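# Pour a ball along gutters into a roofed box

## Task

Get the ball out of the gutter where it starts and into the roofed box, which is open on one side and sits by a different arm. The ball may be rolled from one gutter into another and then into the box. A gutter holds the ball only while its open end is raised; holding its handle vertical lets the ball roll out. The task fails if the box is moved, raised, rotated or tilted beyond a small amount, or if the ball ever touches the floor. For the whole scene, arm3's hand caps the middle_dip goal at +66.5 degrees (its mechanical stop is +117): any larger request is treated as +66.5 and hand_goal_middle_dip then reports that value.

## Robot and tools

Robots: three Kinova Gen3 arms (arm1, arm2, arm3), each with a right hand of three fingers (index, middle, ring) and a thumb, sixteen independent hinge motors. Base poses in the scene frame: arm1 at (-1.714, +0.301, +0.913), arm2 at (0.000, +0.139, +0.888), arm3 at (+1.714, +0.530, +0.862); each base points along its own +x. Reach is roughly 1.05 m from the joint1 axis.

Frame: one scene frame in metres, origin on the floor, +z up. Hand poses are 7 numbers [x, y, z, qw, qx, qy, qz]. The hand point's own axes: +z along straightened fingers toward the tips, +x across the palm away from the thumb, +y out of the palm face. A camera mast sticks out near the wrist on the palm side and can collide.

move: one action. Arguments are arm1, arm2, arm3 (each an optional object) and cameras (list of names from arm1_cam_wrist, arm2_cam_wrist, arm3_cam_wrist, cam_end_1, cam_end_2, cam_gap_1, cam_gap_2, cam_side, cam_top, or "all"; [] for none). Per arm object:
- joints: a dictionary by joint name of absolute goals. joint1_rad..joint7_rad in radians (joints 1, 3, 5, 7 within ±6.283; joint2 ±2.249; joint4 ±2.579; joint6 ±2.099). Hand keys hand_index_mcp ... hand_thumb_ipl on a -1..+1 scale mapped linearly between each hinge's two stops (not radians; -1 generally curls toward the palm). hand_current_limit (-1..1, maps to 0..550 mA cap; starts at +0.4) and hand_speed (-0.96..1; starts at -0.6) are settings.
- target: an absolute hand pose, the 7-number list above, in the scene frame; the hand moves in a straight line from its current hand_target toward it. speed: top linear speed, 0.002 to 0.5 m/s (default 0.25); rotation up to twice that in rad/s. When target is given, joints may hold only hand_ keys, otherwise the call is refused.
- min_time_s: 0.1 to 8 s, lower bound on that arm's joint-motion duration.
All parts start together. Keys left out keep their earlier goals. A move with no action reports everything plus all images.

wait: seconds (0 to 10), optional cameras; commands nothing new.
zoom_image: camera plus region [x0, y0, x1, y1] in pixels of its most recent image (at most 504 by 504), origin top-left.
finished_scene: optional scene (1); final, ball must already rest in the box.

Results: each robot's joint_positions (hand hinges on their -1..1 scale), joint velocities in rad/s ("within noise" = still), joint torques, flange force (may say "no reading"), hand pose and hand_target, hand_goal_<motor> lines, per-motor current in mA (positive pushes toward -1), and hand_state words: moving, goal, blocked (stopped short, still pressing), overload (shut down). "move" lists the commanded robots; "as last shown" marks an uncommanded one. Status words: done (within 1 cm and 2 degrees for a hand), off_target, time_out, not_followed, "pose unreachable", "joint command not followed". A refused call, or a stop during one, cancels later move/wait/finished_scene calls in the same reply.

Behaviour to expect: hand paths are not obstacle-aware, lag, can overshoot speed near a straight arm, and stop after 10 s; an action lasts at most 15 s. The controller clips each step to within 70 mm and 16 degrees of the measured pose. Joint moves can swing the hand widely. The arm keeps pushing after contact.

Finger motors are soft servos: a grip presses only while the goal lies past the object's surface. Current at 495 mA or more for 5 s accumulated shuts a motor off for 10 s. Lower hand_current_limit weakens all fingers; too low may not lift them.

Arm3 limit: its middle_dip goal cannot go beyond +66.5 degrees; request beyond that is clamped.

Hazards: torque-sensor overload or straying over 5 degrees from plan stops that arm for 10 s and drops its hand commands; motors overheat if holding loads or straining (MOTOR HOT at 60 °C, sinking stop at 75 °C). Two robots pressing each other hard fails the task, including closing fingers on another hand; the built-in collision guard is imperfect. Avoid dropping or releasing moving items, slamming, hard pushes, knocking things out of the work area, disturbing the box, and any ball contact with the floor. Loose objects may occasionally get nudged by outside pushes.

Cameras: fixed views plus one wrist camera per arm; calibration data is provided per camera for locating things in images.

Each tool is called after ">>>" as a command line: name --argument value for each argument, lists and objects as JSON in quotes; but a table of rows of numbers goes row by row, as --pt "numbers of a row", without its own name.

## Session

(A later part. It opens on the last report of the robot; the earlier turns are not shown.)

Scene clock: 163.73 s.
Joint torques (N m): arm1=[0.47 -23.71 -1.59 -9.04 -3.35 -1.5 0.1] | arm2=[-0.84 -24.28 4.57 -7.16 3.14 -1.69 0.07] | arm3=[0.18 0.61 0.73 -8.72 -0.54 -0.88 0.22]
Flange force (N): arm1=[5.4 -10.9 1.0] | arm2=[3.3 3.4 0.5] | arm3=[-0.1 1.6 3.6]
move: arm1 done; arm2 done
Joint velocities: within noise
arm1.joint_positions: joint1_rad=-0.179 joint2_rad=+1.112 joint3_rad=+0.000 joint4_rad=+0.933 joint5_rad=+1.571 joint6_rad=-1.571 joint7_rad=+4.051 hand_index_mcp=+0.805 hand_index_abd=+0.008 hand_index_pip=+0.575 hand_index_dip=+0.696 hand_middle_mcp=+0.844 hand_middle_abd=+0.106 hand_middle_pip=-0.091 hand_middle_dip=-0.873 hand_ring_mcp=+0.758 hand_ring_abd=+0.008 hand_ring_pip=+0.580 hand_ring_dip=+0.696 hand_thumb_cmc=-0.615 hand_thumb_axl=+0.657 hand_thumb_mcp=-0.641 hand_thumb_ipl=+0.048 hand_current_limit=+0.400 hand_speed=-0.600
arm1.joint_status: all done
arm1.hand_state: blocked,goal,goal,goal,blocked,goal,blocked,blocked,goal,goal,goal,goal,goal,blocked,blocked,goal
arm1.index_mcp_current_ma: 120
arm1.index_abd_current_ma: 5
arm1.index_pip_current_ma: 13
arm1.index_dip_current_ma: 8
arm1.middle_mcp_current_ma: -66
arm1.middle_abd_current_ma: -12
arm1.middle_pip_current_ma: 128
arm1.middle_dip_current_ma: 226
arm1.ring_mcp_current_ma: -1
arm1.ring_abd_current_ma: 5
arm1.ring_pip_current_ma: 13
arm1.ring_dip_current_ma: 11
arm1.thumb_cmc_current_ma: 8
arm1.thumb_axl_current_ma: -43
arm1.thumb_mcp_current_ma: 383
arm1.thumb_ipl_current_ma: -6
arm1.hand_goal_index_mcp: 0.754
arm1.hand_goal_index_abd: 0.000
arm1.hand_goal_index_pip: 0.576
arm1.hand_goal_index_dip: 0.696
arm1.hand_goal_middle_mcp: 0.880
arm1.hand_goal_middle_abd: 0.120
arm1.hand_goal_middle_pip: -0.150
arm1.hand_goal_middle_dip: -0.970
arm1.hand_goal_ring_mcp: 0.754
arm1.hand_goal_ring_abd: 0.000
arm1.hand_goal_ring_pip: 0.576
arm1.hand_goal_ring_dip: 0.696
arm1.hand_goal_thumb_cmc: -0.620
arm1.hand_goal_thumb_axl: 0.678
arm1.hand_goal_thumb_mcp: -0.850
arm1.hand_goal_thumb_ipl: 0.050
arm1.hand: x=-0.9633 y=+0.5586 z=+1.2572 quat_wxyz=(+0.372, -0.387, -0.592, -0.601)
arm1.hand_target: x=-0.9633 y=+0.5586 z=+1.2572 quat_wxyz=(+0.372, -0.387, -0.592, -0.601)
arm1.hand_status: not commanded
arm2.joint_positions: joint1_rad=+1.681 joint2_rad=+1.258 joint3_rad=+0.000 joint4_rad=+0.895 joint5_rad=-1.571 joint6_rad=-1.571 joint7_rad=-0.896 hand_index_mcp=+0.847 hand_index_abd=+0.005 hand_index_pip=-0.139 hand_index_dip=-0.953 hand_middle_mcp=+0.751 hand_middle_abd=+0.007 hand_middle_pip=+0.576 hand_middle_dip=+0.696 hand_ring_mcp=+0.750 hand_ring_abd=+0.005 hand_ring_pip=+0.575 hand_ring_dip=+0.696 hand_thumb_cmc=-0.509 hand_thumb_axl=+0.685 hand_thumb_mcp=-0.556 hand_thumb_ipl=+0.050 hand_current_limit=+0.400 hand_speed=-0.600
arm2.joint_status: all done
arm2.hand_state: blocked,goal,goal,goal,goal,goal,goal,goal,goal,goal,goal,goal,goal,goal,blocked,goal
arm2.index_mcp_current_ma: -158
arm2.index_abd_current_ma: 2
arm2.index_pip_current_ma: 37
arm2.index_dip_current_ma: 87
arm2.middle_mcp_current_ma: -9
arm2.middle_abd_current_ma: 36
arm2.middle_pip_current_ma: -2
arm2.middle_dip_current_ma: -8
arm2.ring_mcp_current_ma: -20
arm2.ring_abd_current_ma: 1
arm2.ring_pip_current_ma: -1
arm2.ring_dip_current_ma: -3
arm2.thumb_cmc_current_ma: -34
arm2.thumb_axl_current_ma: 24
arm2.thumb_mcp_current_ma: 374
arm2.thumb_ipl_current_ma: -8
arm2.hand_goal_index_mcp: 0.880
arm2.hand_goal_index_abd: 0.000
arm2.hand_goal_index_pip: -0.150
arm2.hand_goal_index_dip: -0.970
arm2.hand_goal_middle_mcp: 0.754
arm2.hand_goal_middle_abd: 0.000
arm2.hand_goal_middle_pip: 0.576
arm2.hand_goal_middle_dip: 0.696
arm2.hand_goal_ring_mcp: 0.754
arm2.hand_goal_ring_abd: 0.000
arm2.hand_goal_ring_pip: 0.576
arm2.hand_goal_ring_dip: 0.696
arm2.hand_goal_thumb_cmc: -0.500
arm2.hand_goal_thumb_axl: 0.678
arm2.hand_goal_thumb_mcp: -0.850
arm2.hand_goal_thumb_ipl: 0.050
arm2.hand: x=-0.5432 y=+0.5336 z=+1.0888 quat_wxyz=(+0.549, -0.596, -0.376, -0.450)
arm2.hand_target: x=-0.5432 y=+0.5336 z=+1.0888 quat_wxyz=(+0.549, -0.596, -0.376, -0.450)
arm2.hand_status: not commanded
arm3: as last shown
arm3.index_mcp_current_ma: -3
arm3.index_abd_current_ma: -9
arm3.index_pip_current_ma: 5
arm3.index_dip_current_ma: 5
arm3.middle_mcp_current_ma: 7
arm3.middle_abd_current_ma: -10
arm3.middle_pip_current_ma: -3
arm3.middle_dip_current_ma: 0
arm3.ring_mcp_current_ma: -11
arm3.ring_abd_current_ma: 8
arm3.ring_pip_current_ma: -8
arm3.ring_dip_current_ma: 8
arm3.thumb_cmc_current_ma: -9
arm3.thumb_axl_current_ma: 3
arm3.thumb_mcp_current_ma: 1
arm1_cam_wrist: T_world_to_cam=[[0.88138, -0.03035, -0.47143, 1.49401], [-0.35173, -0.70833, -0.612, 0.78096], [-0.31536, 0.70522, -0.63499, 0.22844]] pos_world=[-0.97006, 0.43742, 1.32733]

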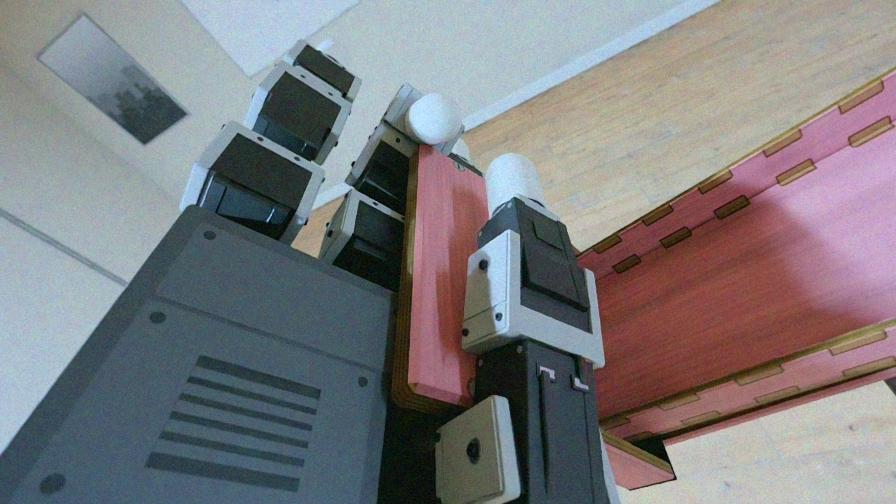

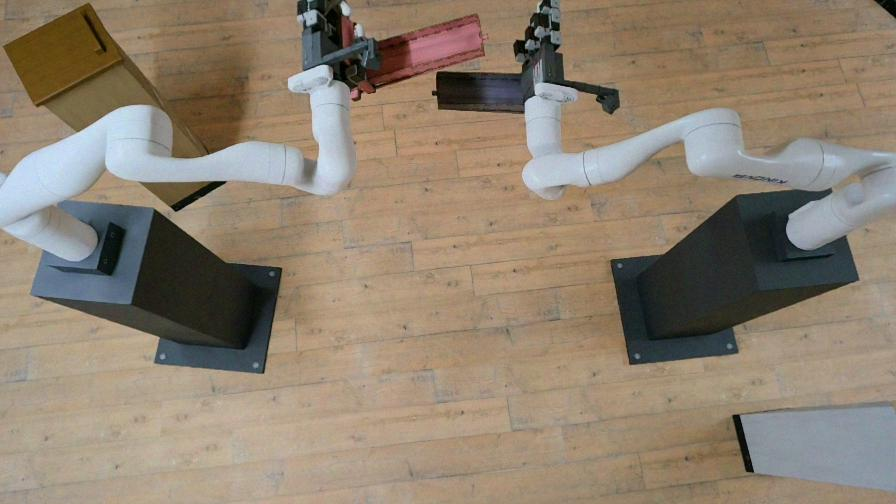

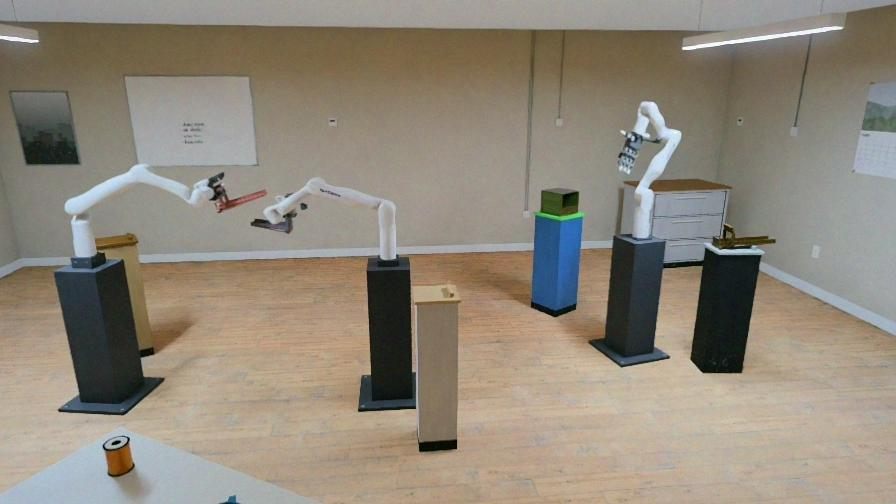

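>>> move --arm1 '{"target": [-0.9633, 0.5586, 1.2422, 0.372, -0.387, -0.592, -0.601], "speed": 0.05}' --arm2 '{"joints": {"joint1_rad": 1.6937}, "min_time_s": 1}' --cameras '[]'

>>> move --arm1 '{"joints": {"joint7_rad": 3.7198}, "min_time_s": 3}' --cameras '["arm1_cam_wrist", "cam_gap_1", "cam_side"]'

>>> zoom_image --camera "cam_gap_1" --region '[370, 5, 530, 135]'

>>> zoom_image --camera "cam_side" --region '[205, 180, 295, 240]'

Scene clock: 167.00 s.
Joint torques (N m): arm1=[0.52 -23.7 -1.67 -8.84 -3.36 -1.62 0.05] | arm2=[-0.9 -24.29 4.55 -7.14 3.14 -1.69 0.1] | arm3=[0.16 0.58 0.8 -8.74 -0.52 -0.89 0.19]
Flange force (N): arm1=[5.6 -10.5 1.1] | arm2=[3.2 3.4 0.6] | arm3=[-0.1 1.8 3.6]
move: arm1 done; arm2 done
Joint velocities: within noise
arm1.joint_positions: joint1_rad=-0.179 joint2_rad=+1.133 joint3_rad=+0.000 joint4_rad=+0.935 joint5_rad=+1.572 joint6_rad=-1.572 joint7_rad=+4.075 hand_index_mcp=+0.805 hand_index_abd=+0.008 hand_index_pip=+0.575 hand_index_dip=+0.696 hand_middle_mcp=+0.844 hand_middle_abd=+0.106 hand_middle_pip=-0.091 hand_middle_dip=-0.873 hand_ring_mcp=+0.758 hand_ring_abd=+0.008 hand_ring_pip=+0.580 hand_ring_dip=+0.696 hand_thumb_cmc=-0.615 hand_thumb_axl=+0.657 hand_thumb_mcp=-0.641 hand_thumb_ipl=+0.048 hand_current_limit=+0.400 hand_speed=-0.600
arm1.joint_status: not commanded
arm1.hand_state: blocked,goal,goal,goal,blocked,goal,blocked,blocked,goal,goal,goal,goal,goal,blocked,blocked,goal
arm1.index_mcp_current_ma: 116
arm1.index_abd_current_ma: 5
arm1.index_pip_current_ma: 11
arm1.index_dip_current_ma: 6
arm1.middle_mcp_current_ma: -66
arm1.middle_abd_current_ma: -14
arm1.middle_pip_current_ma: 128
arm1.middle_dip_current_ma: 226
arm1.ring_mcp_current_ma: -3
arm1.ring_abd_current_ma: -2
arm1.ring_pip_current_ma: 9
arm1.ring_dip_current_ma: 6
arm1.thumb_cmc_current_ma: 7
arm1.thumb_axl_current_ma: -44
arm1.thumb_mcp_current_ma: 383
arm1.thumb_ipl_current_ma: -6
arm1.hand_goal_index_mcp: 0.754
arm1.hand_goal_index_abd: 0.000
arm1.hand_goal_index_pip: 0.576
arm1.hand_goal_index_dip: 0.696
arm1.hand_goal_middle_mcp: 0.880
arm1.hand_goal_middle_abd: 0.120
arm1.hand_goal_middle_pip: -0.150
arm1.hand_goal_middle_dip: -0.970
arm1.hand_goal_ring_mcp: 0.754
arm1.hand_goal_ring_abd: 0.000
arm1.hand_goal_ring_pip: 0.576
arm1.hand_goal_ring_dip: 0.696
arm1.hand_goal_thumb_cmc: -0.620
arm1.hand_goal_thumb_axl: 0.678
arm1.hand_goal_thumb_mcp: -0.850
arm1.hand_goal_thumb_ipl: 0.050
arm1.hand: x=-0.9633 y=+0.5586 z=+1.2422 quat_wxyz=(+0.372, -0.387, -0.592, -0.601)
arm1.hand_target: x=-0.9633 y=+0.5586 z=+1.2422 quat_wxyz=(+0.372, -0.387, -0.592, -0.601)
arm1.hand_status: done (0.000 m and 0.0 deg from the pose sent, 0.015 m and 0.1 deg at the start)
arm2.joint_positions: joint1_rad=+1.694 joint2_rad=+1.258 joint3_rad=+0.000 joint4_rad=+0.895 joint5_rad=-1.571 joint6_rad=-1.571 joint7_rad=-0.896 hand_index_mcp=+0.847 hand_index_abd=+0.005 hand_index_pip=-0.139 hand_index_dip=-0.953 hand_middle_mcp=+0.751 hand_middle_abd=+0.007 hand_middle_pip=+0.576 hand_middle_dip=+0.696 hand_ring_mcp=+0.750 hand_ring_abd=+0.005 hand_ring_pip=+0.575 hand_ring_dip=+0.696 hand_thumb_cmc=-0.509 hand_thumb_axl=+0.685 hand_thumb_mcp=-0.556 hand_thumb_ipl=+0.050 hand_current_limit=+0.400 hand_speed=-0.600
arm2.joint_status: all done
arm2.hand_state: blocked,goal,goal,goal,goal,goal,goal,goal,goal,goal,goal,goal,goal,goal,blocked,goal
arm2.index_mcp_current_ma: -164
arm2.index_abd_current_ma: 0
arm2.index_pip_current_ma: 40
arm2.index_dip_current_ma: 83
arm2.middle_mcp_current_ma: -4
arm2.middle_abd_current_ma: 19
arm2.middle_pip_current_ma: 3
arm2.middle_dip_current_ma: -2
arm2.ring_mcp_current_ma: -19
arm2.ring_abd_current_ma: 20
arm2.ring_pip_current_ma: 4
arm2.ring_dip_current_ma: -8
arm2.thumb_cmc_current_ma: -47
arm2.thumb_axl_current_ma: 36
arm2.thumb_mcp_current_ma: 378
arm2.thumb_ipl_current_ma: -2
arm2.hand_goal_index_mcp: 0.880
arm2.hand_goal_index_abd: 0.000
arm2.hand_goal_index_pip: -0.150
arm2.hand_goal_index_dip: -0.970
arm2.hand_goal_middle_mcp: 0.754
arm2.hand_goal_middle_abd: 0.000
arm2.hand_goal_middle_pip: 0.576
arm2.hand_goal_middle_dip: 0.696
arm2.hand_goal_ring_mcp: 0.754
arm2.hand_goal_ring_abd: 0.000
arm2.hand_goal_ring_pip: 0.576
arm2.hand_goal_ring_dip: 0.696
arm2.hand_goal_thumb_cmc: -0.500
arm2.hand_goal_thumb_axl: 0.678
arm2.hand_goal_thumb_mcp: -0.850
arm2.hand_goal_thumb_ipl: 0.050
arm2.hand: x=-0.5380 y=+0.5406 z=+1.0888 quat_wxyz=(+0.546, -0.598, -0.372, -0.453)
arm2.hand_target: x=-0.5380 y=+0.5406 z=+1.0888 quat_wxyz=(+0.546, -0.598, -0.372, -0.453)
arm2.hand_status: not commanded
arm3: as last shown
arm3.index_mcp_current_ma: -6
arm3.index_abd_current_ma: -4
arm3.index_dip_current_ma: 6
arm3.middle_mcp_current_ma: 3
arm3.middle_abd_current_ma: -11
arm3.middle_pip_current_ma: -6
arm3.middle_dip_current_ma: -3
arm3.ring_mcp_current_ma: -10
arm3.ring_abd_current_ma: 12
arm3.ring_pip_current_ma: -9
arm3.thumb_cmc_current_ma: -4
arm3.thumb_axl_current_ma: 2
arm3.thumb_mcp_current_ma: 0
arm3.thumb_ipl_current_ma: 2

Scene clock: 170.37 s.
Joint torques (N m): arm1=[0.54 -23.79 -1.65 -8.8 -3.31 -1.55 0.07] | arm2=[-0.86 -24.26 4.49 -7.16 3.16 -1.72 0.07] | arm3=[0.25 0.68 0.78 -8.71 -0.57 -0.89 0.2]
Flange force (N): arm1=[1.5 -11.2 1.1] | arm2=[3.3 3.4 0.6] | arm3=[0.1 1.7 3.6]
move: arm1 done
Joint velocities: within noise
arm1.joint_positions: joint1_rad=-0.179 joint2_rad=+1.133 joint3_rad=+0.000 joint4_rad=+0.935 joint5_rad=+1.572 joint6_rad=-1.572 joint7_rad=+3.720 hand_index_mcp=+0.804 hand_index_abd=+0.008 hand_index_pip=+0.574 hand_index_dip=+0.696 hand_middle_mcp=+0.844 hand_middle_abd=+0.106 hand_middle_pip=-0.091 hand_middle_dip=-0.872 hand_ring_mcp=+0.758 hand_ring_abd=+0.008 hand_ring_pip=+0.580 hand_ring_dip=+0.696 hand_thumb_cmc=-0.615 hand_thumb_axl=+0.657 hand_thumb_mcp=-0.641 hand_thumb_ipl=+0.048 hand_current_limit=+0.400 hand_speed=-0.600
arm1.joint_status: all done
arm1.hand_state: blocked,goal,goal,goal,blocked,goal,blocked,blocked,goal,goal,goal,goal,goal,blocked,blocked,goal
arm1.index_mcp_current_ma: 109
arm1.index_abd_current_ma: 7
arm1.index_pip_current_ma: 9
arm1.index_dip_current_ma: 3
arm1.middle_mcp_current_ma: -65
arm1.middle_abd_current_ma: -11
arm1.middle_pip_current_ma: 135
arm1.middle_dip_current_ma: 233
arm1.ring_mcp_current_ma: 0
arm1.ring_abd_current_ma: -4
arm1.ring_pip_current_ma: 6
arm1.ring_dip_current_ma: 4
arm1.thumb_cmc_current_ma: 1
arm1.thumb_axl_current_ma: -35
arm1.thumb_mcp_current_ma: 379
arm1.thumb_ipl_current_ma: -4
arm1.hand_goal_index_mcp: 0.754
arm1.hand_goal_index_abd: 0.000
arm1.hand_goal_index_pip: 0.576
arm1.hand_goal_index_dip: 0.696
arm1.hand_goal_middle_mcp: 0.880
arm1.hand_goal_middle_abd: 0.120
arm1.hand_goal_middle_pip: -0.150
arm1.hand_goal_middle_dip: -0.970
arm1.hand_goal_ring_mcp: 0.754
arm1.hand_goal_ring_abd: 0.000
arm1.hand_goal_ring_pip: 0.576
arm1.hand_goal_ring_dip: 0.696
arm1.hand_goal_thumb_cmc: -0.620
arm1.hand_goal_thumb_axl: 0.678
arm1.hand_goal_thumb_mcp: -0.850
arm1.hand_goal_thumb_ipl: 0.050
arm1.hand: x=-0.9633 y=+0.5586 z=+1.2111 quat_wxyz=(+0.472, -0.486, -0.514, -0.526)
arm1.hand_target: x=-0.9633 y=+0.5586 z=+1.2111 quat_wxyz=(+0.472, -0.486, -0.514, -0.526)
arm1.hand_status: not commanded
arm2, arm3: as last shown
arm2.index_mcp_current_ma: -157
arm2.index_abd_current_ma: 10
arm2.index_pip_current_ma: 37
arm2.index_dip_current_ma: 84
arm2.middle_mcp_current_ma: -15
arm2.middle_abd_current_ma: 27
arm2.middle_pip_current_ma: 0
arm2.middle_dip_current_ma: -6
arm2.ring_mcp_current_ma: -20
arm2.ring_abd_current_ma: 5
arm2.ring_pip_current_ma: -7
arm2.ring_dip_current_ma: -2
arm2.thumb_cmc_current_ma: -45
arm2.thumb_axl_current_ma: 26
arm2.thumb_mcp_current_ma: 381
arm2.thumb_ipl_current_ma: -4
arm3.index_mcp_current_ma: -12
arm3.index_abd_current_ma: -8
arm3.index_pip_current_ma: 6
arm3.middle_mcp_current_ma: 2
arm3.middle_abd_current_ma: -4
arm3.middle_pip_current_ma: -2
arm3.ring_mcp_current_ma: -11
arm3.ring_abd_current_ma: 11
arm3.ring_pip_current_ma: -11
arm3.ring_dip_current_ma: 13
arm3.thumb_cmc_current_ma: -7
arm3.thumb_axl_current_ma: 7
arm3.thumb_mcp_current_ma: 1
arm3.thumb_ipl_current_ma: -1
arm1_cam_wrist: T_world_to_cam=[[0.66204, -0.02384, -0.74909, 1.59367], [-0.54308, -0.70406, -0.45756, 0.379], [-0.5165, 0.70974, -0.47906, -0.18595]] pos_world=[-0.94529, 0.4368, 1.27813]

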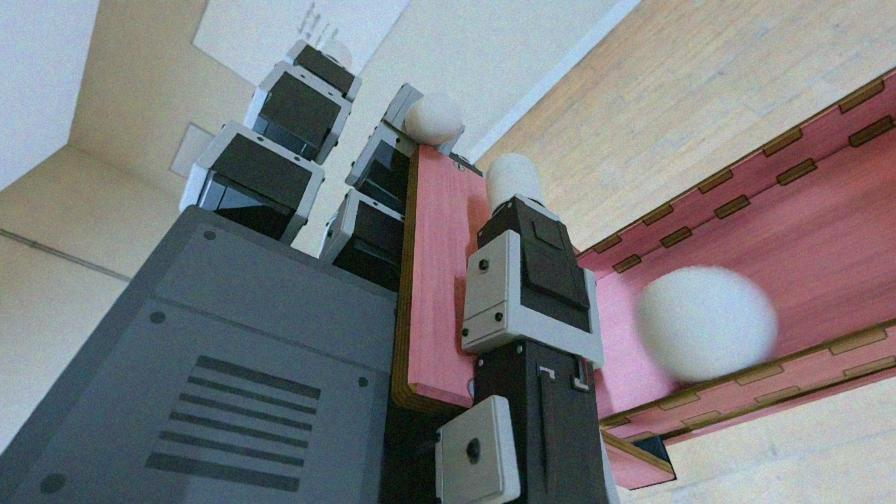

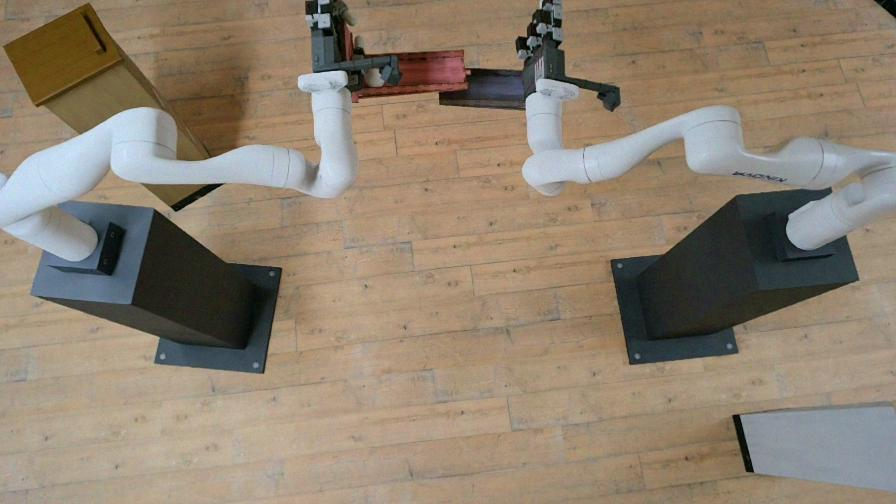

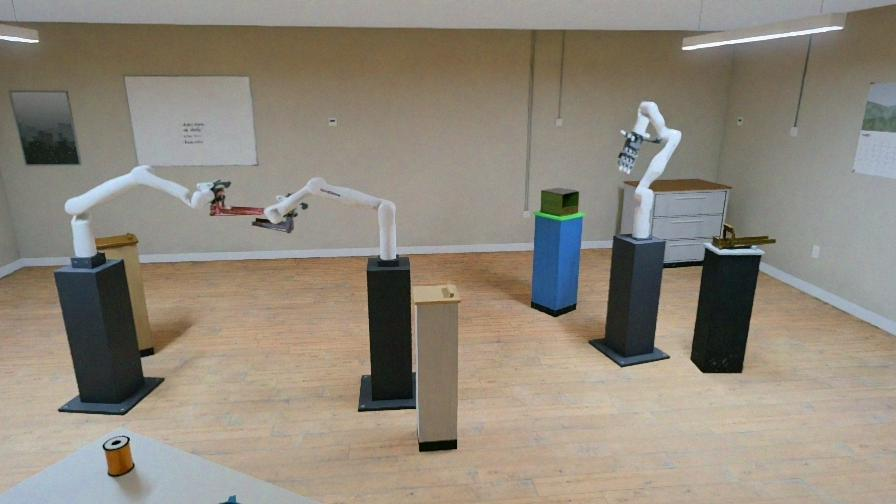

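Scaled by 3.150.

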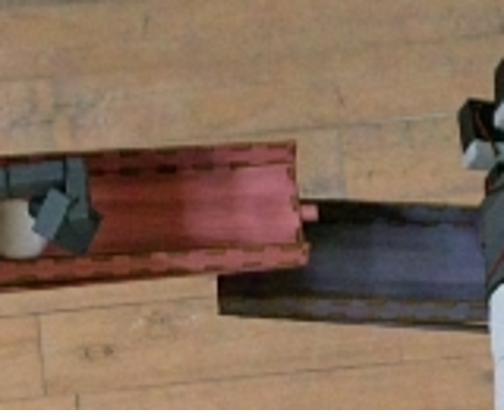

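Scaled by 5.600.

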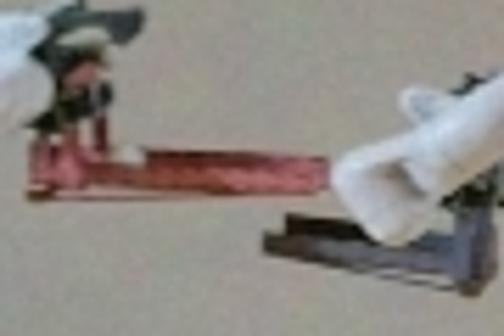

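>>> move --arm1 '{"joints": {"joint7_rad": 3.6325}, "min_time_s": 1.5}' --cameras '["arm1_cam_wrist", "arm2_cam_wrist", "cam_gap_1", "cam_side"]'

>>> zoom_image --camera "cam_gap_1" --region '[370, 5, 530, 135]'

>>> zoom_image --camera "cam_side" --region '[205, 180, 295, 240]'

Scene clock: 172.53 s.
Joint torques (N m): arm1=[0.48 -23.39 -1.6 -8.61 -3.21 -1.52 -0.07] | arm2=[-0.87 -24.54 4.69 -7.3 3.26 -1.73 0.06] | arm3=[0.21 0.66 0.79 -8.77 -0.53 -0.9 0.21]
Flange force (N): arm1=[0.9 -11.8 1.0] | arm2=[3.0 3.7 0.5] | arm3=[0.1 1.8 3.8]
move: arm1 done
Joint velocities: within noise
arm1.joint_positions: joint1_rad=-0.179 joint2_rad=+1.133 joint3_rad=+0.000 joint4_rad=+0.935 joint5_rad=+1.572 joint6_rad=-1.572 joint7_rad=+3.633 hand_index_mcp=+0.802 hand_index_abd=+0.008 hand_index_pip=+0.573 hand_index_dip=+0.696 hand_middle_mcp=+0.843 hand_middle_abd=+0.106 hand_middle_pip=-0.091 hand_middle_dip=-0.872 hand_ring_mcp=+0.758 hand_ring_abd=+0.008 hand_ring_pip=+0.580 hand_ring_dip=+0.696 hand_thumb_cmc=-0.615 hand_thumb_axl=+0.657 hand_thumb_mcp=-0.641 hand_thumb_ipl=+0.048 hand_current_limit=+0.400 hand_speed=-0.600
arm1.joint_status: all done
arm1.hand_state: blocked,goal,goal,goal,blocked,goal,blocked,blocked,goal,goal,goal,goal,goal,blocked,blocked,goal
arm1.index_mcp_current_ma: 110
arm1.index_abd_current_ma: 7
arm1.index_pip_current_ma: 14
arm1.index_dip_current_ma: 5
arm1.middle_mcp_current_ma: -69
arm1.middle_abd_current_ma: -14
arm1.middle_pip_current_ma: 126
arm1.middle_dip_current_ma: 225
arm1.ring_mcp_current_ma: -9
arm1.ring_abd_current_ma: -6
arm1.ring_pip_current_ma: 8
arm1.ring_dip_current_ma: 4
arm1.thumb_cmc_current_ma: 0
arm1.thumb_axl_current_ma: -39
arm1.thumb_mcp_current_ma: 386
arm1.thumb_ipl_current_ma: -3
arm1.hand_goal_index_mcp: 0.754
arm1.hand_goal_index_abd: 0.000
arm1.hand_goal_index_pip: 0.576
arm1.hand_goal_index_dip: 0.696
arm1.hand_goal_middle_mcp: 0.880
arm1.hand_goal_middle_abd: 0.120
arm1.hand_goal_middle_pip: -0.150
arm1.hand_goal_middle_dip: -0.970
arm1.hand_goal_ring_mcp: 0.754
arm1.hand_goal_ring_abd: 0.000
arm1.hand_goal_ring_pip: 0.576
arm1.hand_goal_ring_dip: 0.696
arm1.hand_goal_thumb_cmc: -0.620
arm1.hand_goal_thumb_axl: 0.678
arm1.hand_goal_thumb_mcp: -0.850
arm1.hand_goal_thumb_ipl: 0.050
arm1.hand: x=-0.9650 y=+0.5586 z=+1.2036 quat_wxyz=(+0.495, -0.508, -0.493, -0.505)
arm1.hand_target: x=-0.9650 y=+0.5586 z=+1.2036 quat_wxyz=(+0.495, -0.508, -0.493, -0.505)
arm1.hand_status: not commanded
arm2, arm3: as last shown
arm2.joint_positions: joint1_rad=+1.694 joint2_rad=+1.258 joint3_rad=+0.000 joint4_rad=+0.895 joint5_rad=-1.571 joint6_rad=-1.571 joint7_rad=-0.896 hand_index_mcp=+0.839 hand_index_abd=+0.007 hand_index_pip=-0.133 hand_index_dip=-0.946 hand_middle_mcp=+0.751 hand_middle_abd=+0.007 hand_middle_pip=+0.576 hand_middle_dip=+0.695 hand_ring_mcp=+0.750 hand_ring_abd=+0.005 hand_ring_pip=+0.575 hand_ring_dip=+0.696 hand_thumb_cmc=-0.513 hand_thumb_axl=+0.686 hand_thumb_mcp=-0.578 hand_thumb_ipl=+0.050 hand_current_limit=+0.400 hand_speed=-0.600
arm2.hand_state: blocked,goal,goal,blocked,goal,goal,goal,goal,goal,goal,goal,goal,goal,goal,blocked,goal
arm2.index_mcp_current_ma: -203
arm2.index_abd_current_ma: 9
arm2.index_pip_current_ma: 70
arm2.index_dip_current_ma: 120
arm2.middle_mcp_current_ma: -10
arm2.middle_abd_current_ma: 30
arm2.middle_pip_current_ma: -5
arm2.middle_dip_current_ma: -13
arm2.ring_mcp_current_ma: -15
arm2.ring_abd_current_ma: 13
arm2.ring_pip_current_ma: -4
arm2.thumb_cmc_current_ma: -66
arm2.thumb_axl_current_ma: 36
arm2.thumb_mcp_current_ma: 378
arm2.thumb_ipl_current_ma: -13
arm2.on_its_own: hand_thumb_mcp moved -0.022 toward your old target -0.850
arm3.index_mcp_current_ma: -7
arm3.index_dip_current_ma: 7
arm3.middle_mcp_current_ma: 3
arm3.middle_abd_current_ma: -13
arm3.middle_pip_current_ma: -4
arm3.ring_mcp_current_ma: -6
arm3.ring_abd_current_ma: 5
arm3.ring_dip_current_ma: 5
arm3.thumb_cmc_current_ma: -2
arm3.thumb_axl_current_ma: 10
arm1_cam_wrist: T_world_to_cam=[[0.59425, -0.02235, -0.80397, 1.58904], [-0.58104, -0.7031, -0.40993, 0.28019], [-0.55611, 0.71074, -0.4308, -0.2873]] pos_world=[-0.94126, 0.4367, 1.26863]
arm2_cam_wrist: T_world_to_cam=[[0.36123, -0.07023, -0.92983, 1.27157], [-0.72208, -0.652, -0.23128, 0.15855], [-0.59001, 0.75496, -0.28624, -0.28554]] pos_world=[-0.51332, 0.40825, 1.13728]

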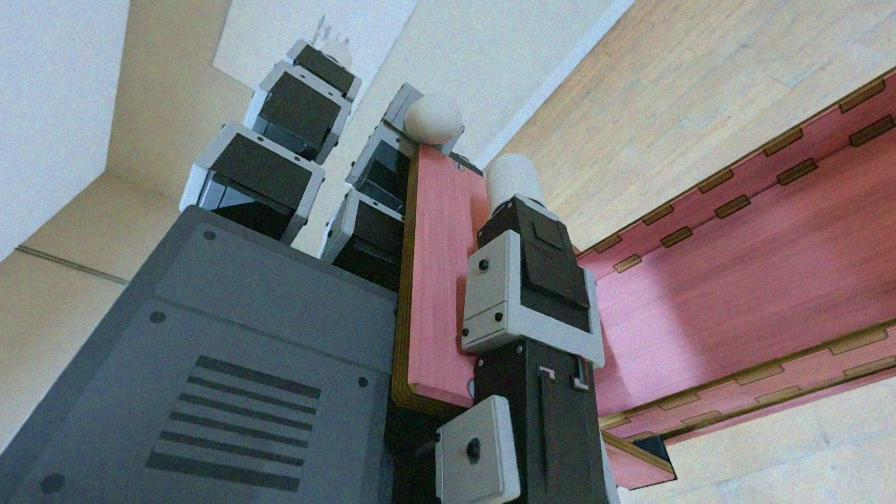

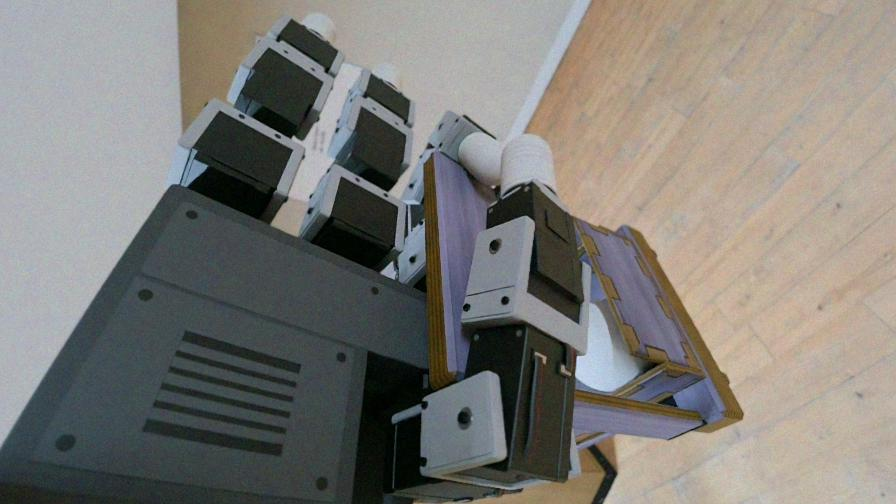

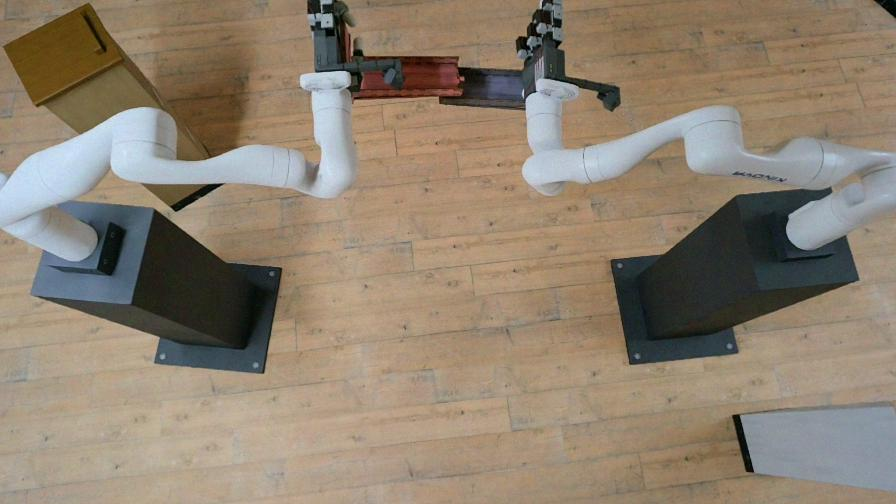

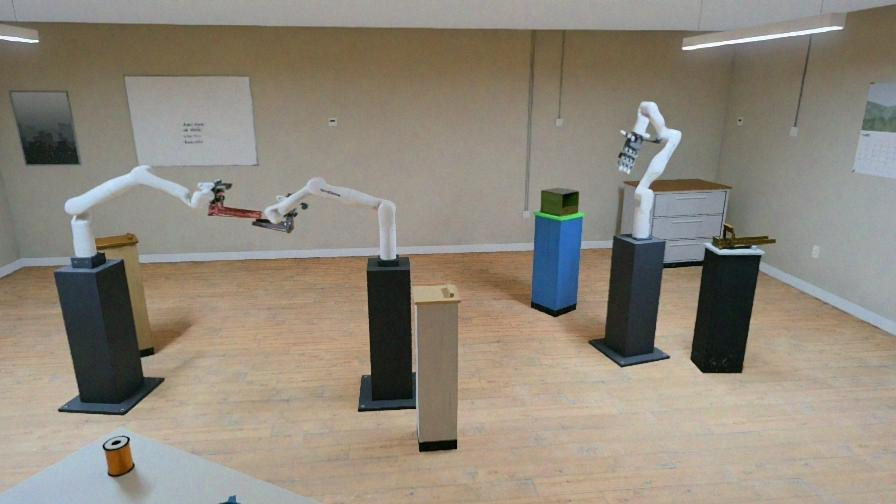

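Scaled by 3.150.

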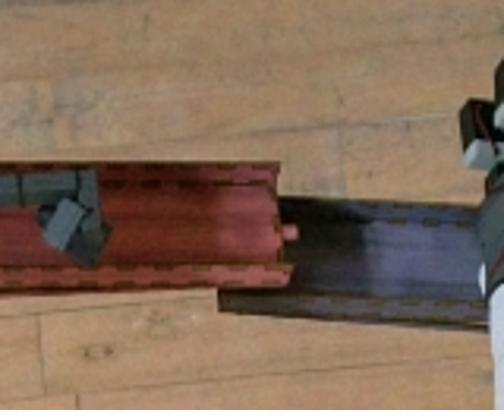

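Scaled by 5.600.

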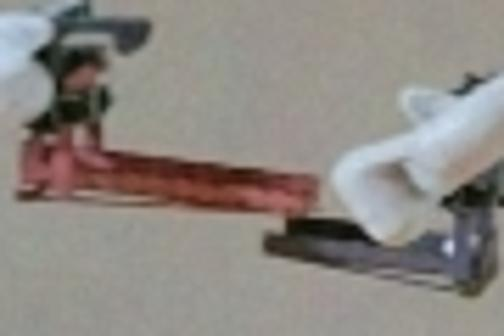

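>>> zoom_image --camera "arm2_cam_wrist" --region '[400, 120, 780, 480]'

>>> zoom_image --camera "cam_side" --region '[245, 200, 305, 240]'

Scaled by 1.326.

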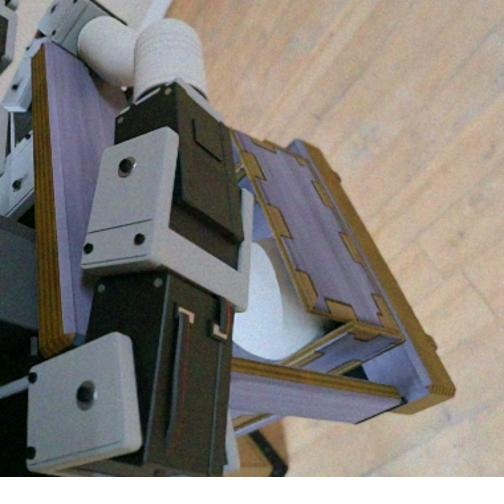

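Scaled by 8.400.

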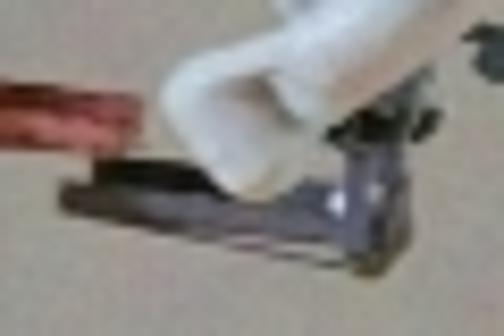

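>>> move --arm1 '{"joints": {"joint7_rad": 4.05}, "min_time_s": 2}' --cameras '[]'

>>> move --arm1 '{"joints": {"joint1_rad": 0.176, "joint2_rad": 0.864, "joint3_rad": 0, "joint4_rad": 2.278, "joint5_rad": 1.571, "joint6_rad": -1.571, "joint7_rad": 5.149}, "min_time_s": 4}' --arm2 '{"joints": {"joint1_rad": 1.6937, "joint2_rad": 0.864, "joint3_rad": 0, "joint4_rad": 2.278, "joint5_rad": -1.571, "joint6_rad": -1.571, "joint7_rad": -2.03}, "min_time_s": 6}' --cameras '["arm2_cam_wrist"]'

>>> zoom_image --camera "arm2_cam_wrist" --region '[400, 120, 780, 480]'

Scene clock: 175.43 s.
Joint torques (N m): arm1=[0.6 -23.46 -1.51 -8.67 -3.26 -1.51 0.07] | arm2=[-0.86 -24.57 4.65 -7.3 3.25 -1.73 0.06] | arm3=[0.19 0.67 0.7 -8.78 -0.57 -0.96 0.22]
Flange force (N): arm1=[5.6 -10.0 1.2] | arm2=[2.9 3.6 0.5] | arm3=[0.2 1.6 3.6]
move: arm1 done
Joint velocities: within noise
arm1.joint_positions: joint1_rad=-0.179 joint2_rad=+1.133 joint3_rad=+0.000 joint4_rad=+0.935 joint5_rad=+1.572 joint6_rad=-1.572 joint7_rad=+4.050 hand_index_mcp=+0.802 hand_index_abd=+0.008 hand_index_pip=+0.573 hand_index_dip=+0.696 hand_middle_mcp=+0.844 hand_middle_abd=+0.106 hand_middle_pip=-0.091 hand_middle_dip=-0.872 hand_ring_mcp=+0.758 hand_ring_abd=+0.008 hand_ring_pip=+0.580 hand_ring_dip=+0.696 hand_thumb_cmc=-0.615 hand_thumb_axl=+0.657 hand_thumb_mcp=-0.642 hand_thumb_ipl=+0.048 hand_current_limit=+0.400 hand_speed=-0.600
arm1.joint_status: all done
arm1.hand_state: blocked,goal,goal,goal,blocked,goal,blocked,blocked,goal,goal,goal,goal,goal,blocked,blocked,goal
arm1.index_mcp_current_ma: 109
arm1.index_abd_current_ma: 12
arm1.index_pip_current_ma: 10
arm1.index_dip_current_ma: 7
arm1.middle_mcp_current_ma: -65
arm1.middle_abd_current_ma: -13
arm1.middle_pip_current_ma: 127
arm1.middle_dip_current_ma: 226
arm1.ring_mcp_current_ma: 1
arm1.ring_abd_current_ma: -6
arm1.ring_pip_current_ma: 7
arm1.ring_dip_current_ma: 8
arm1.thumb_cmc_current_ma: 6
arm1.thumb_axl_current_ma: -34
arm1.thumb_mcp_current_ma: 387
arm1.thumb_ipl_current_ma: -4
arm1.hand_goal_index_mcp: 0.754
arm1.hand_goal_index_abd: 0.000
arm1.hand_goal_index_pip: 0.576
arm1.hand_goal_index_dip: 0.696
arm1.hand_goal_middle_mcp: 0.880
arm1.hand_goal_middle_abd: 0.120
arm1.hand_goal_middle_pip: -0.150
arm1.hand_goal_middle_dip: -0.970
arm1.hand_goal_ring_mcp: 0.754
arm1.hand_goal_ring_abd: 0.000
arm1.hand_goal_ring_pip: 0.576
arm1.hand_goal_ring_dip: 0.696
arm1.hand_goal_thumb_cmc: -0.620
arm1.hand_goal_thumb_axl: 0.678
arm1.hand_goal_thumb_mcp: -0.850
arm1.hand_goal_thumb_ipl: 0.050
arm1.hand: x=-0.9629 y=+0.5586 z=+1.2400 quat_wxyz=(+0.380, -0.395, -0.587, -0.596)
arm1.hand_target: x=-0.9629 y=+0.5586 z=+1.2400 quat_wxyz=(+0.380, -0.395, -0.587, -0.596)
arm1.hand_status: not commanded
arm2.joint_positions: joint1_rad=+1.694 joint2_rad=+1.258 joint3_rad=+0.000 joint4_rad=+0.895 joint5_rad=-1.571 joint6_rad=-1.571 joint7_rad=-0.896 hand_index_mcp=+0.839 hand_index_abd=+0.007 hand_index_pip=-0.133 hand_index_dip=-0.946 hand_middle_mcp=+0.751 hand_middle_abd=+0.007 hand_middle_pip=+0.576 hand_middle_dip=+0.695 hand_ring_mcp=+0.750 hand_ring_abd=+0.005 hand_ring_pip=+0.575 hand_ring_dip=+0.696 hand_thumb_cmc=-0.513 hand_thumb_axl=+0.686 hand_thumb_mcp=-0.578 hand_thumb_ipl=+0.050 hand_current_limit=+0.400 hand_speed=-0.600
arm2.joint_status: not commanded
arm2.hand_state: blocked,goal,goal,blocked,goal,goal,goal,goal,goal,goal,goal,goal,goal,goal,blocked,goal
arm2.index_mcp_current_ma: -198
arm2.index_abd_current_ma: 11
arm2.index_pip_current_ma: 81
arm2.index_dip_current_ma: 122
arm2.middle_mcp_current_ma: 0
arm2.middle_abd_current_ma: 21
arm2.middle_pip_current_ma: -3
arm2.middle_dip_current_ma: -11
arm2.ring_mcp_current_ma: -27
arm2.ring_abd_current_ma: 11
arm2.ring_pip_current_ma: 0
arm2.ring_dip_current_ma: 0
arm2.thumb_cmc_current_ma: -65
arm2.thumb_axl_current_ma: 33
arm2.thumb_mcp_current_ma: 380
arm2.thumb_ipl_current_ma: 2
arm2.hand_goal_index_mcp: 0.880
arm2.hand_goal_index_abd: 0.000
arm2.hand_goal_index_pip: -0.150
arm2.hand_goal_index_dip: -0.970
arm2.hand_goal_middle_mcp: 0.754
arm2.hand_goal_middle_abd: 0.000
arm2.hand_goal_middle_pip: 0.576
arm2.hand_goal_middle_dip: 0.696
arm2.hand_goal_ring_mcp: 0.754
arm2.hand_goal_ring_abd: 0.000
arm2.hand_goal_ring_pip: 0.576
arm2.hand_goal_ring_dip: 0.696
arm2.hand_goal_thumb_cmc: -0.500
arm2.hand_goal_thumb_axl: 0.678
arm2.hand_goal_thumb_mcp: -0.850
arm2.hand_goal_thumb_ipl: 0.050
arm2.hand: x=-0.5380 y=+0.5406 z=+1.0888 quat_wxyz=(+0.546, -0.598, -0.372, -0.453)
arm2.hand_target: x=-0.5380 y=+0.5406 z=+1.0888 quat_wxyz=(+0.546, -0.598, -0.372, -0.453)
arm2.hand_status: not commanded
arm3: as last shown
arm3.index_mcp_current_ma: -4
arm3.index_abd_current_ma: -6
arm3.index_pip_current_ma: 3
arm3.index_dip_current_ma: 4
arm3.middle_mcp_current_ma: 6
arm3.middle_abd_current_ma: -10
arm3.middle_pip_current_ma: -1
arm3.middle_dip_current_ma: -5
arm3.ring_mcp_current_ma: -10
arm3.ring_abd_current_ma: 8
arm3.ring_dip_current_ma: 9
arm3.thumb_cmc_current_ma: -3
arm3.thumb_axl_current_ma: 8
arm3.thumb_mcp_current_ma: 6
arm3.thumb_ipl_current_ma: 5

Scene clock: 181.83 s.
Joint torques (N m): arm1=[0.5 -13.1 -1.16 -1.16 -0.28 -3.29 0.04] | arm2=[-0.92 -13.28 3.93 0.14 0.23 -3.29 0.02] | arm3=[0.15 0.62 0.67 -8.72 -0.59 -0.89 0.18]
Flange force (N): arm1=[5.9 -1.2 1.7] | arm2=[3.7 -2.2 0.2] | arm3=[0.0 1.3 3.6]
move: arm1 done; arm2 done
Joint velocities: within noise
arm1.joint_positions: joint1_rad=+0.176 joint2_rad=+0.864 joint3_rad=+0.000 joint4_rad=+2.278 joint5_rad=+1.571 joint6_rad=-1.571 joint7_rad=+5.149 hand_index_mcp=+0.802 hand_index_abd=+0.008 hand_index_pip=+0.573 hand_index_dip=+0.696 hand_middle_mcp=+0.844 hand_middle_abd=+0.106 hand_middle_pip=-0.091 hand_middle_dip=-0.872 hand_ring_mcp=+0.758 hand_ring_abd=+0.008 hand_ring_pip=+0.580 hand_ring_dip=+0.696 hand_thumb_cmc=-0.615 hand_thumb_axl=+0.657 hand_thumb_mcp=-0.642 hand_thumb_ipl=+0.048 hand_current_limit=+0.400 hand_speed=-0.600
arm1.joint_status: all done
arm1.hand_state: blocked,goal,goal,goal,blocked,goal,blocked,blocked,goal,goal,goal,goal,goal,blocked,blocked,goal
arm1.index_mcp_current_ma: 106
arm1.index_abd_current_ma: 14
arm1.index_pip_current_ma: 6
arm1.index_dip_current_ma: 5
arm1.middle_mcp_current_ma: -74
arm1.middle_abd_current_ma: -13
arm1.middle_pip_current_ma: 130
arm1.middle_dip_current_ma: 223
arm1.ring_mcp_current_ma: 1
arm1.ring_abd_current_ma: -1
arm1.ring_pip_current_ma: 2
arm1.ring_dip_current_ma: 5
arm1.thumb_cmc_current_ma: 4
arm1.thumb_axl_current_ma: -35
arm1.thumb_mcp_current_ma: 387
arm1.thumb_ipl_current_ma: -6
arm1.hand_goal_index_mcp: 0.754
arm1.hand_goal_index_abd: 0.000
arm1.hand_goal_index_pip: 0.576
arm1.hand_goal_index_dip: 0.696
arm1.hand_goal_middle_mcp: 0.880
arm1.hand_goal_middle_abd: 0.120
arm1.hand_goal_middle_pip: -0.150
arm1.hand_goal_middle_dip: -0.970
arm1.hand_goal_ring_mcp: 0.754
arm1.hand_goal_ring_abd: 0.000
arm1.hand_goal_ring_pip: 0.576
arm1.hand_goal_ring_dip: 0.696
arm1.hand_goal_thumb_cmc: -0.620
arm1.hand_goal_thumb_axl: 0.678
arm1.hand_goal_thumb_mcp: -0.850
arm1.hand_goal_thumb_ipl: 0.050
arm1.hand: x=-1.2333 y=+0.4067 z=+1.1725 quat_wxyz=(+0.260, -0.486, -0.514, -0.658)
arm1.hand_target: x=-1.2333 y=+0.4067 z=+1.1725 quat_wxyz=(+0.260, -0.486, -0.514, -0.658)
arm1.hand_status: not commanded
arm2.joint_positions: joint1_rad=+1.694 joint2_rad=+0.864 joint3_rad=+0.000 joint4_rad=+2.278 joint5_rad=-1.571 joint6_rad=-1.571 joint7_rad=-2.030 hand_index_mcp=+0.839 hand_index_abd=+0.007 hand_index_pip=-0.133 hand_index_dip=-0.946 hand_middle_mcp=+0.751 hand_middle_abd=+0.007 hand_middle_pip=+0.576 hand_middle_dip=+0.695 hand_ring_mcp=+0.750 hand_ring_abd=+0.005 hand_ring_pip=+0.575 hand_ring_dip=+0.696 hand_thumb_cmc=-0.513 hand_thumb_axl=+0.686 hand_thumb_mcp=-0.578 hand_thumb_ipl=+0.050 hand_current_limit=+0.400 hand_speed=-0.600
arm2.joint_status: all done
arm2.hand_state: blocked,goal,goal,blocked,goal,goal,goal,goal,goal,goal,goal,goal,goal,goal,blocked,goal
arm2.index_mcp_current_ma: -200
arm2.index_abd_current_ma: 12
arm2.index_pip_current_ma: 62
arm2.index_dip_current_ma: 123
arm2.middle_mcp_current_ma: -7
arm2.middle_abd_current_ma: 32
arm2.middle_pip_current_ma: -1
arm2.middle_dip_current_ma: -11
arm2.ring_mcp_current_ma: -20
arm2.ring_abd_current_ma: 22
arm2.ring_pip_current_ma: 1
arm2.ring_dip_current_ma: -2
arm2.thumb_cmc_current_ma: -58
arm2.thumb_axl_current_ma: 31
arm2.thumb_mcp_current_ma: 380
arm2.thumb_ipl_current_ma: -5
arm2.hand_goal_index_mcp: 0.880
arm2.hand_goal_index_abd: 0.000
arm2.hand_goal_index_pip: -0.150
arm2.hand_goal_index_dip: -0.970
arm2.hand_goal_middle_mcp: 0.754
arm2.hand_goal_middle_abd: 0.000
arm2.hand_goal_middle_pip: 0.576
arm2.hand_goal_middle_dip: 0.696
arm2.hand_goal_ring_mcp: 0.754
arm2.hand_goal_ring_abd: 0.000
arm2.hand_goal_ring_pip: 0.576
arm2.hand_goal_ring_dip: 0.696
arm2.hand_goal_thumb_cmc: -0.500
arm2.hand_goal_thumb_axl: 0.678
arm2.hand_goal_thumb_mcp: -0.850
arm2.hand_goal_thumb_ipl: 0.050
arm2.hand: x=-0.2056 y=+0.4950 z=+1.0784 quat_wxyz=(+0.578, -0.623, -0.328, -0.413)
arm2.hand_target: x=-0.2056 y=+0.4950 z=+1.0784 quat_wxyz=(+0.578, -0.623, -0.328, -0.413)
arm2.hand_status: not commanded
arm3.joint_positions: joint1_rad=-0.074 joint2_rad=-0.469 joint3_rad=-0.107 joint4_rad=+1.387 joint5_rad=+0.001 joint6_rad=+1.867 joint7_rad=+1.699 hand_index_mcp=+0.753 hand_index_abd=+0.000 hand_index_pip=+0.577 hand_index_dip=+0.696 hand_middle_mcp=+0.753 hand_middle_abd=+0.000 hand_middle_pip=+0.577 hand_middle_dip=+0.696 hand_ring_mcp=+0.753 hand_ring_abd=+0.000 hand_ring_pip=+0.577 hand_ring_dip=+0.696 hand_thumb_cmc=+0.714 hand_thumb_axl=+0.677 hand_thumb_mcp=+0.224 hand_thumb_ipl=+0.168 hand_current_limit=+0.400 hand_speed=-0.600
arm3.joint_status: not commanded
arm3.hand_state: goal,goal,goal,goal,goal,goal,goal,goal,goal,goal,goal,goal,goal,goal,goal,goal
arm3.index_mcp_current_ma: -6
arm3.index_abd_current_ma: -7
arm3.index_pip_current_ma: 6
arm3.index_dip_current_ma: 3
arm3.middle_mcp_current_ma: 4
arm3.middle_abd_current_ma: -13
arm3.middle_pip_current_ma: -1
arm3.middle_dip_current_ma: -3
arm3.ring_mcp_current_ma: -6
arm3.ring_abd_current_ma: 13
arm3.ring_pip_current_ma: -7
arm3.ring_dip_current_ma: 9
arm3.thumb_cmc_current_ma: 1
arm3.thumb_axl_current_ma: 9
arm3.thumb_mcp_current_ma: -4
arm3.thumb_ipl_current_ma: 1
arm3.hand_goal_index_mcp: 0.754
arm3.hand_goal_index_abd: 0.000
arm3.hand_goal_index_pip: 0.576
arm3.hand_goal_index_dip: 0.696
arm3.hand_goal_middle_mcp: 0.754
arm3.hand_goal_middle_abd: 0.000
arm3.hand_goal_middle_pip: 0.576
arm3.hand_goal_middle_dip: 0.696
arm3.hand_goal_ring_mcp: 0.754
arm3.hand_goal_ring_abd: 0.000
arm3.hand_goal_ring_pip: 0.576
arm3.hand_goal_ring_dip: 0.696
arm3.hand_goal_thumb_cmc: 0.714
arm3.hand_goal_thumb_axl: 0.678
arm3.hand_goal_thumb_mcp: 0.226
arm3.hand_goal_thumb_ipl: 0.168
arm3.hand: x=+1.5825 y=+0.3875 z=+1.4294 quat_wxyz=(-0.006, +0.950, +0.257, -0.178)
arm3.hand_target: x=+1.5825 y=+0.3875 z=+1.4294 quat_wxyz=(-0.006, +0.950, +0.257, -0.178)
arm3.hand_status: not commanded
arm2_cam_wrist: T_world_to_cam=[[0.22473, -0.05086, -0.97309, 1.14764], [-0.74787, -0.64918, -0.13879, 0.26005], [-0.62465, 0.75894, -0.18393, -0.17748]] pos_world=[-0.17429, 0.36189, 1.12021]

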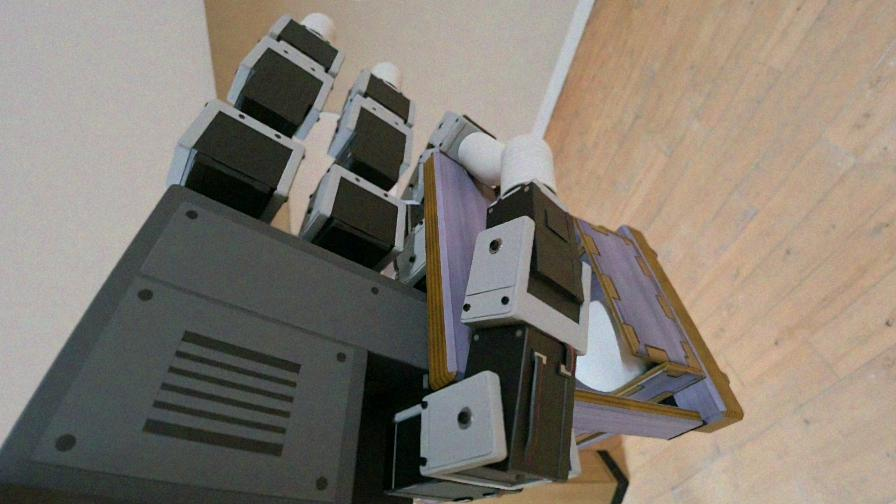

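Scaled by 1.326.

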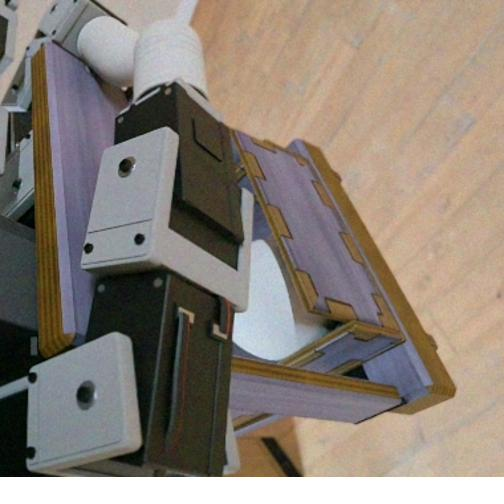

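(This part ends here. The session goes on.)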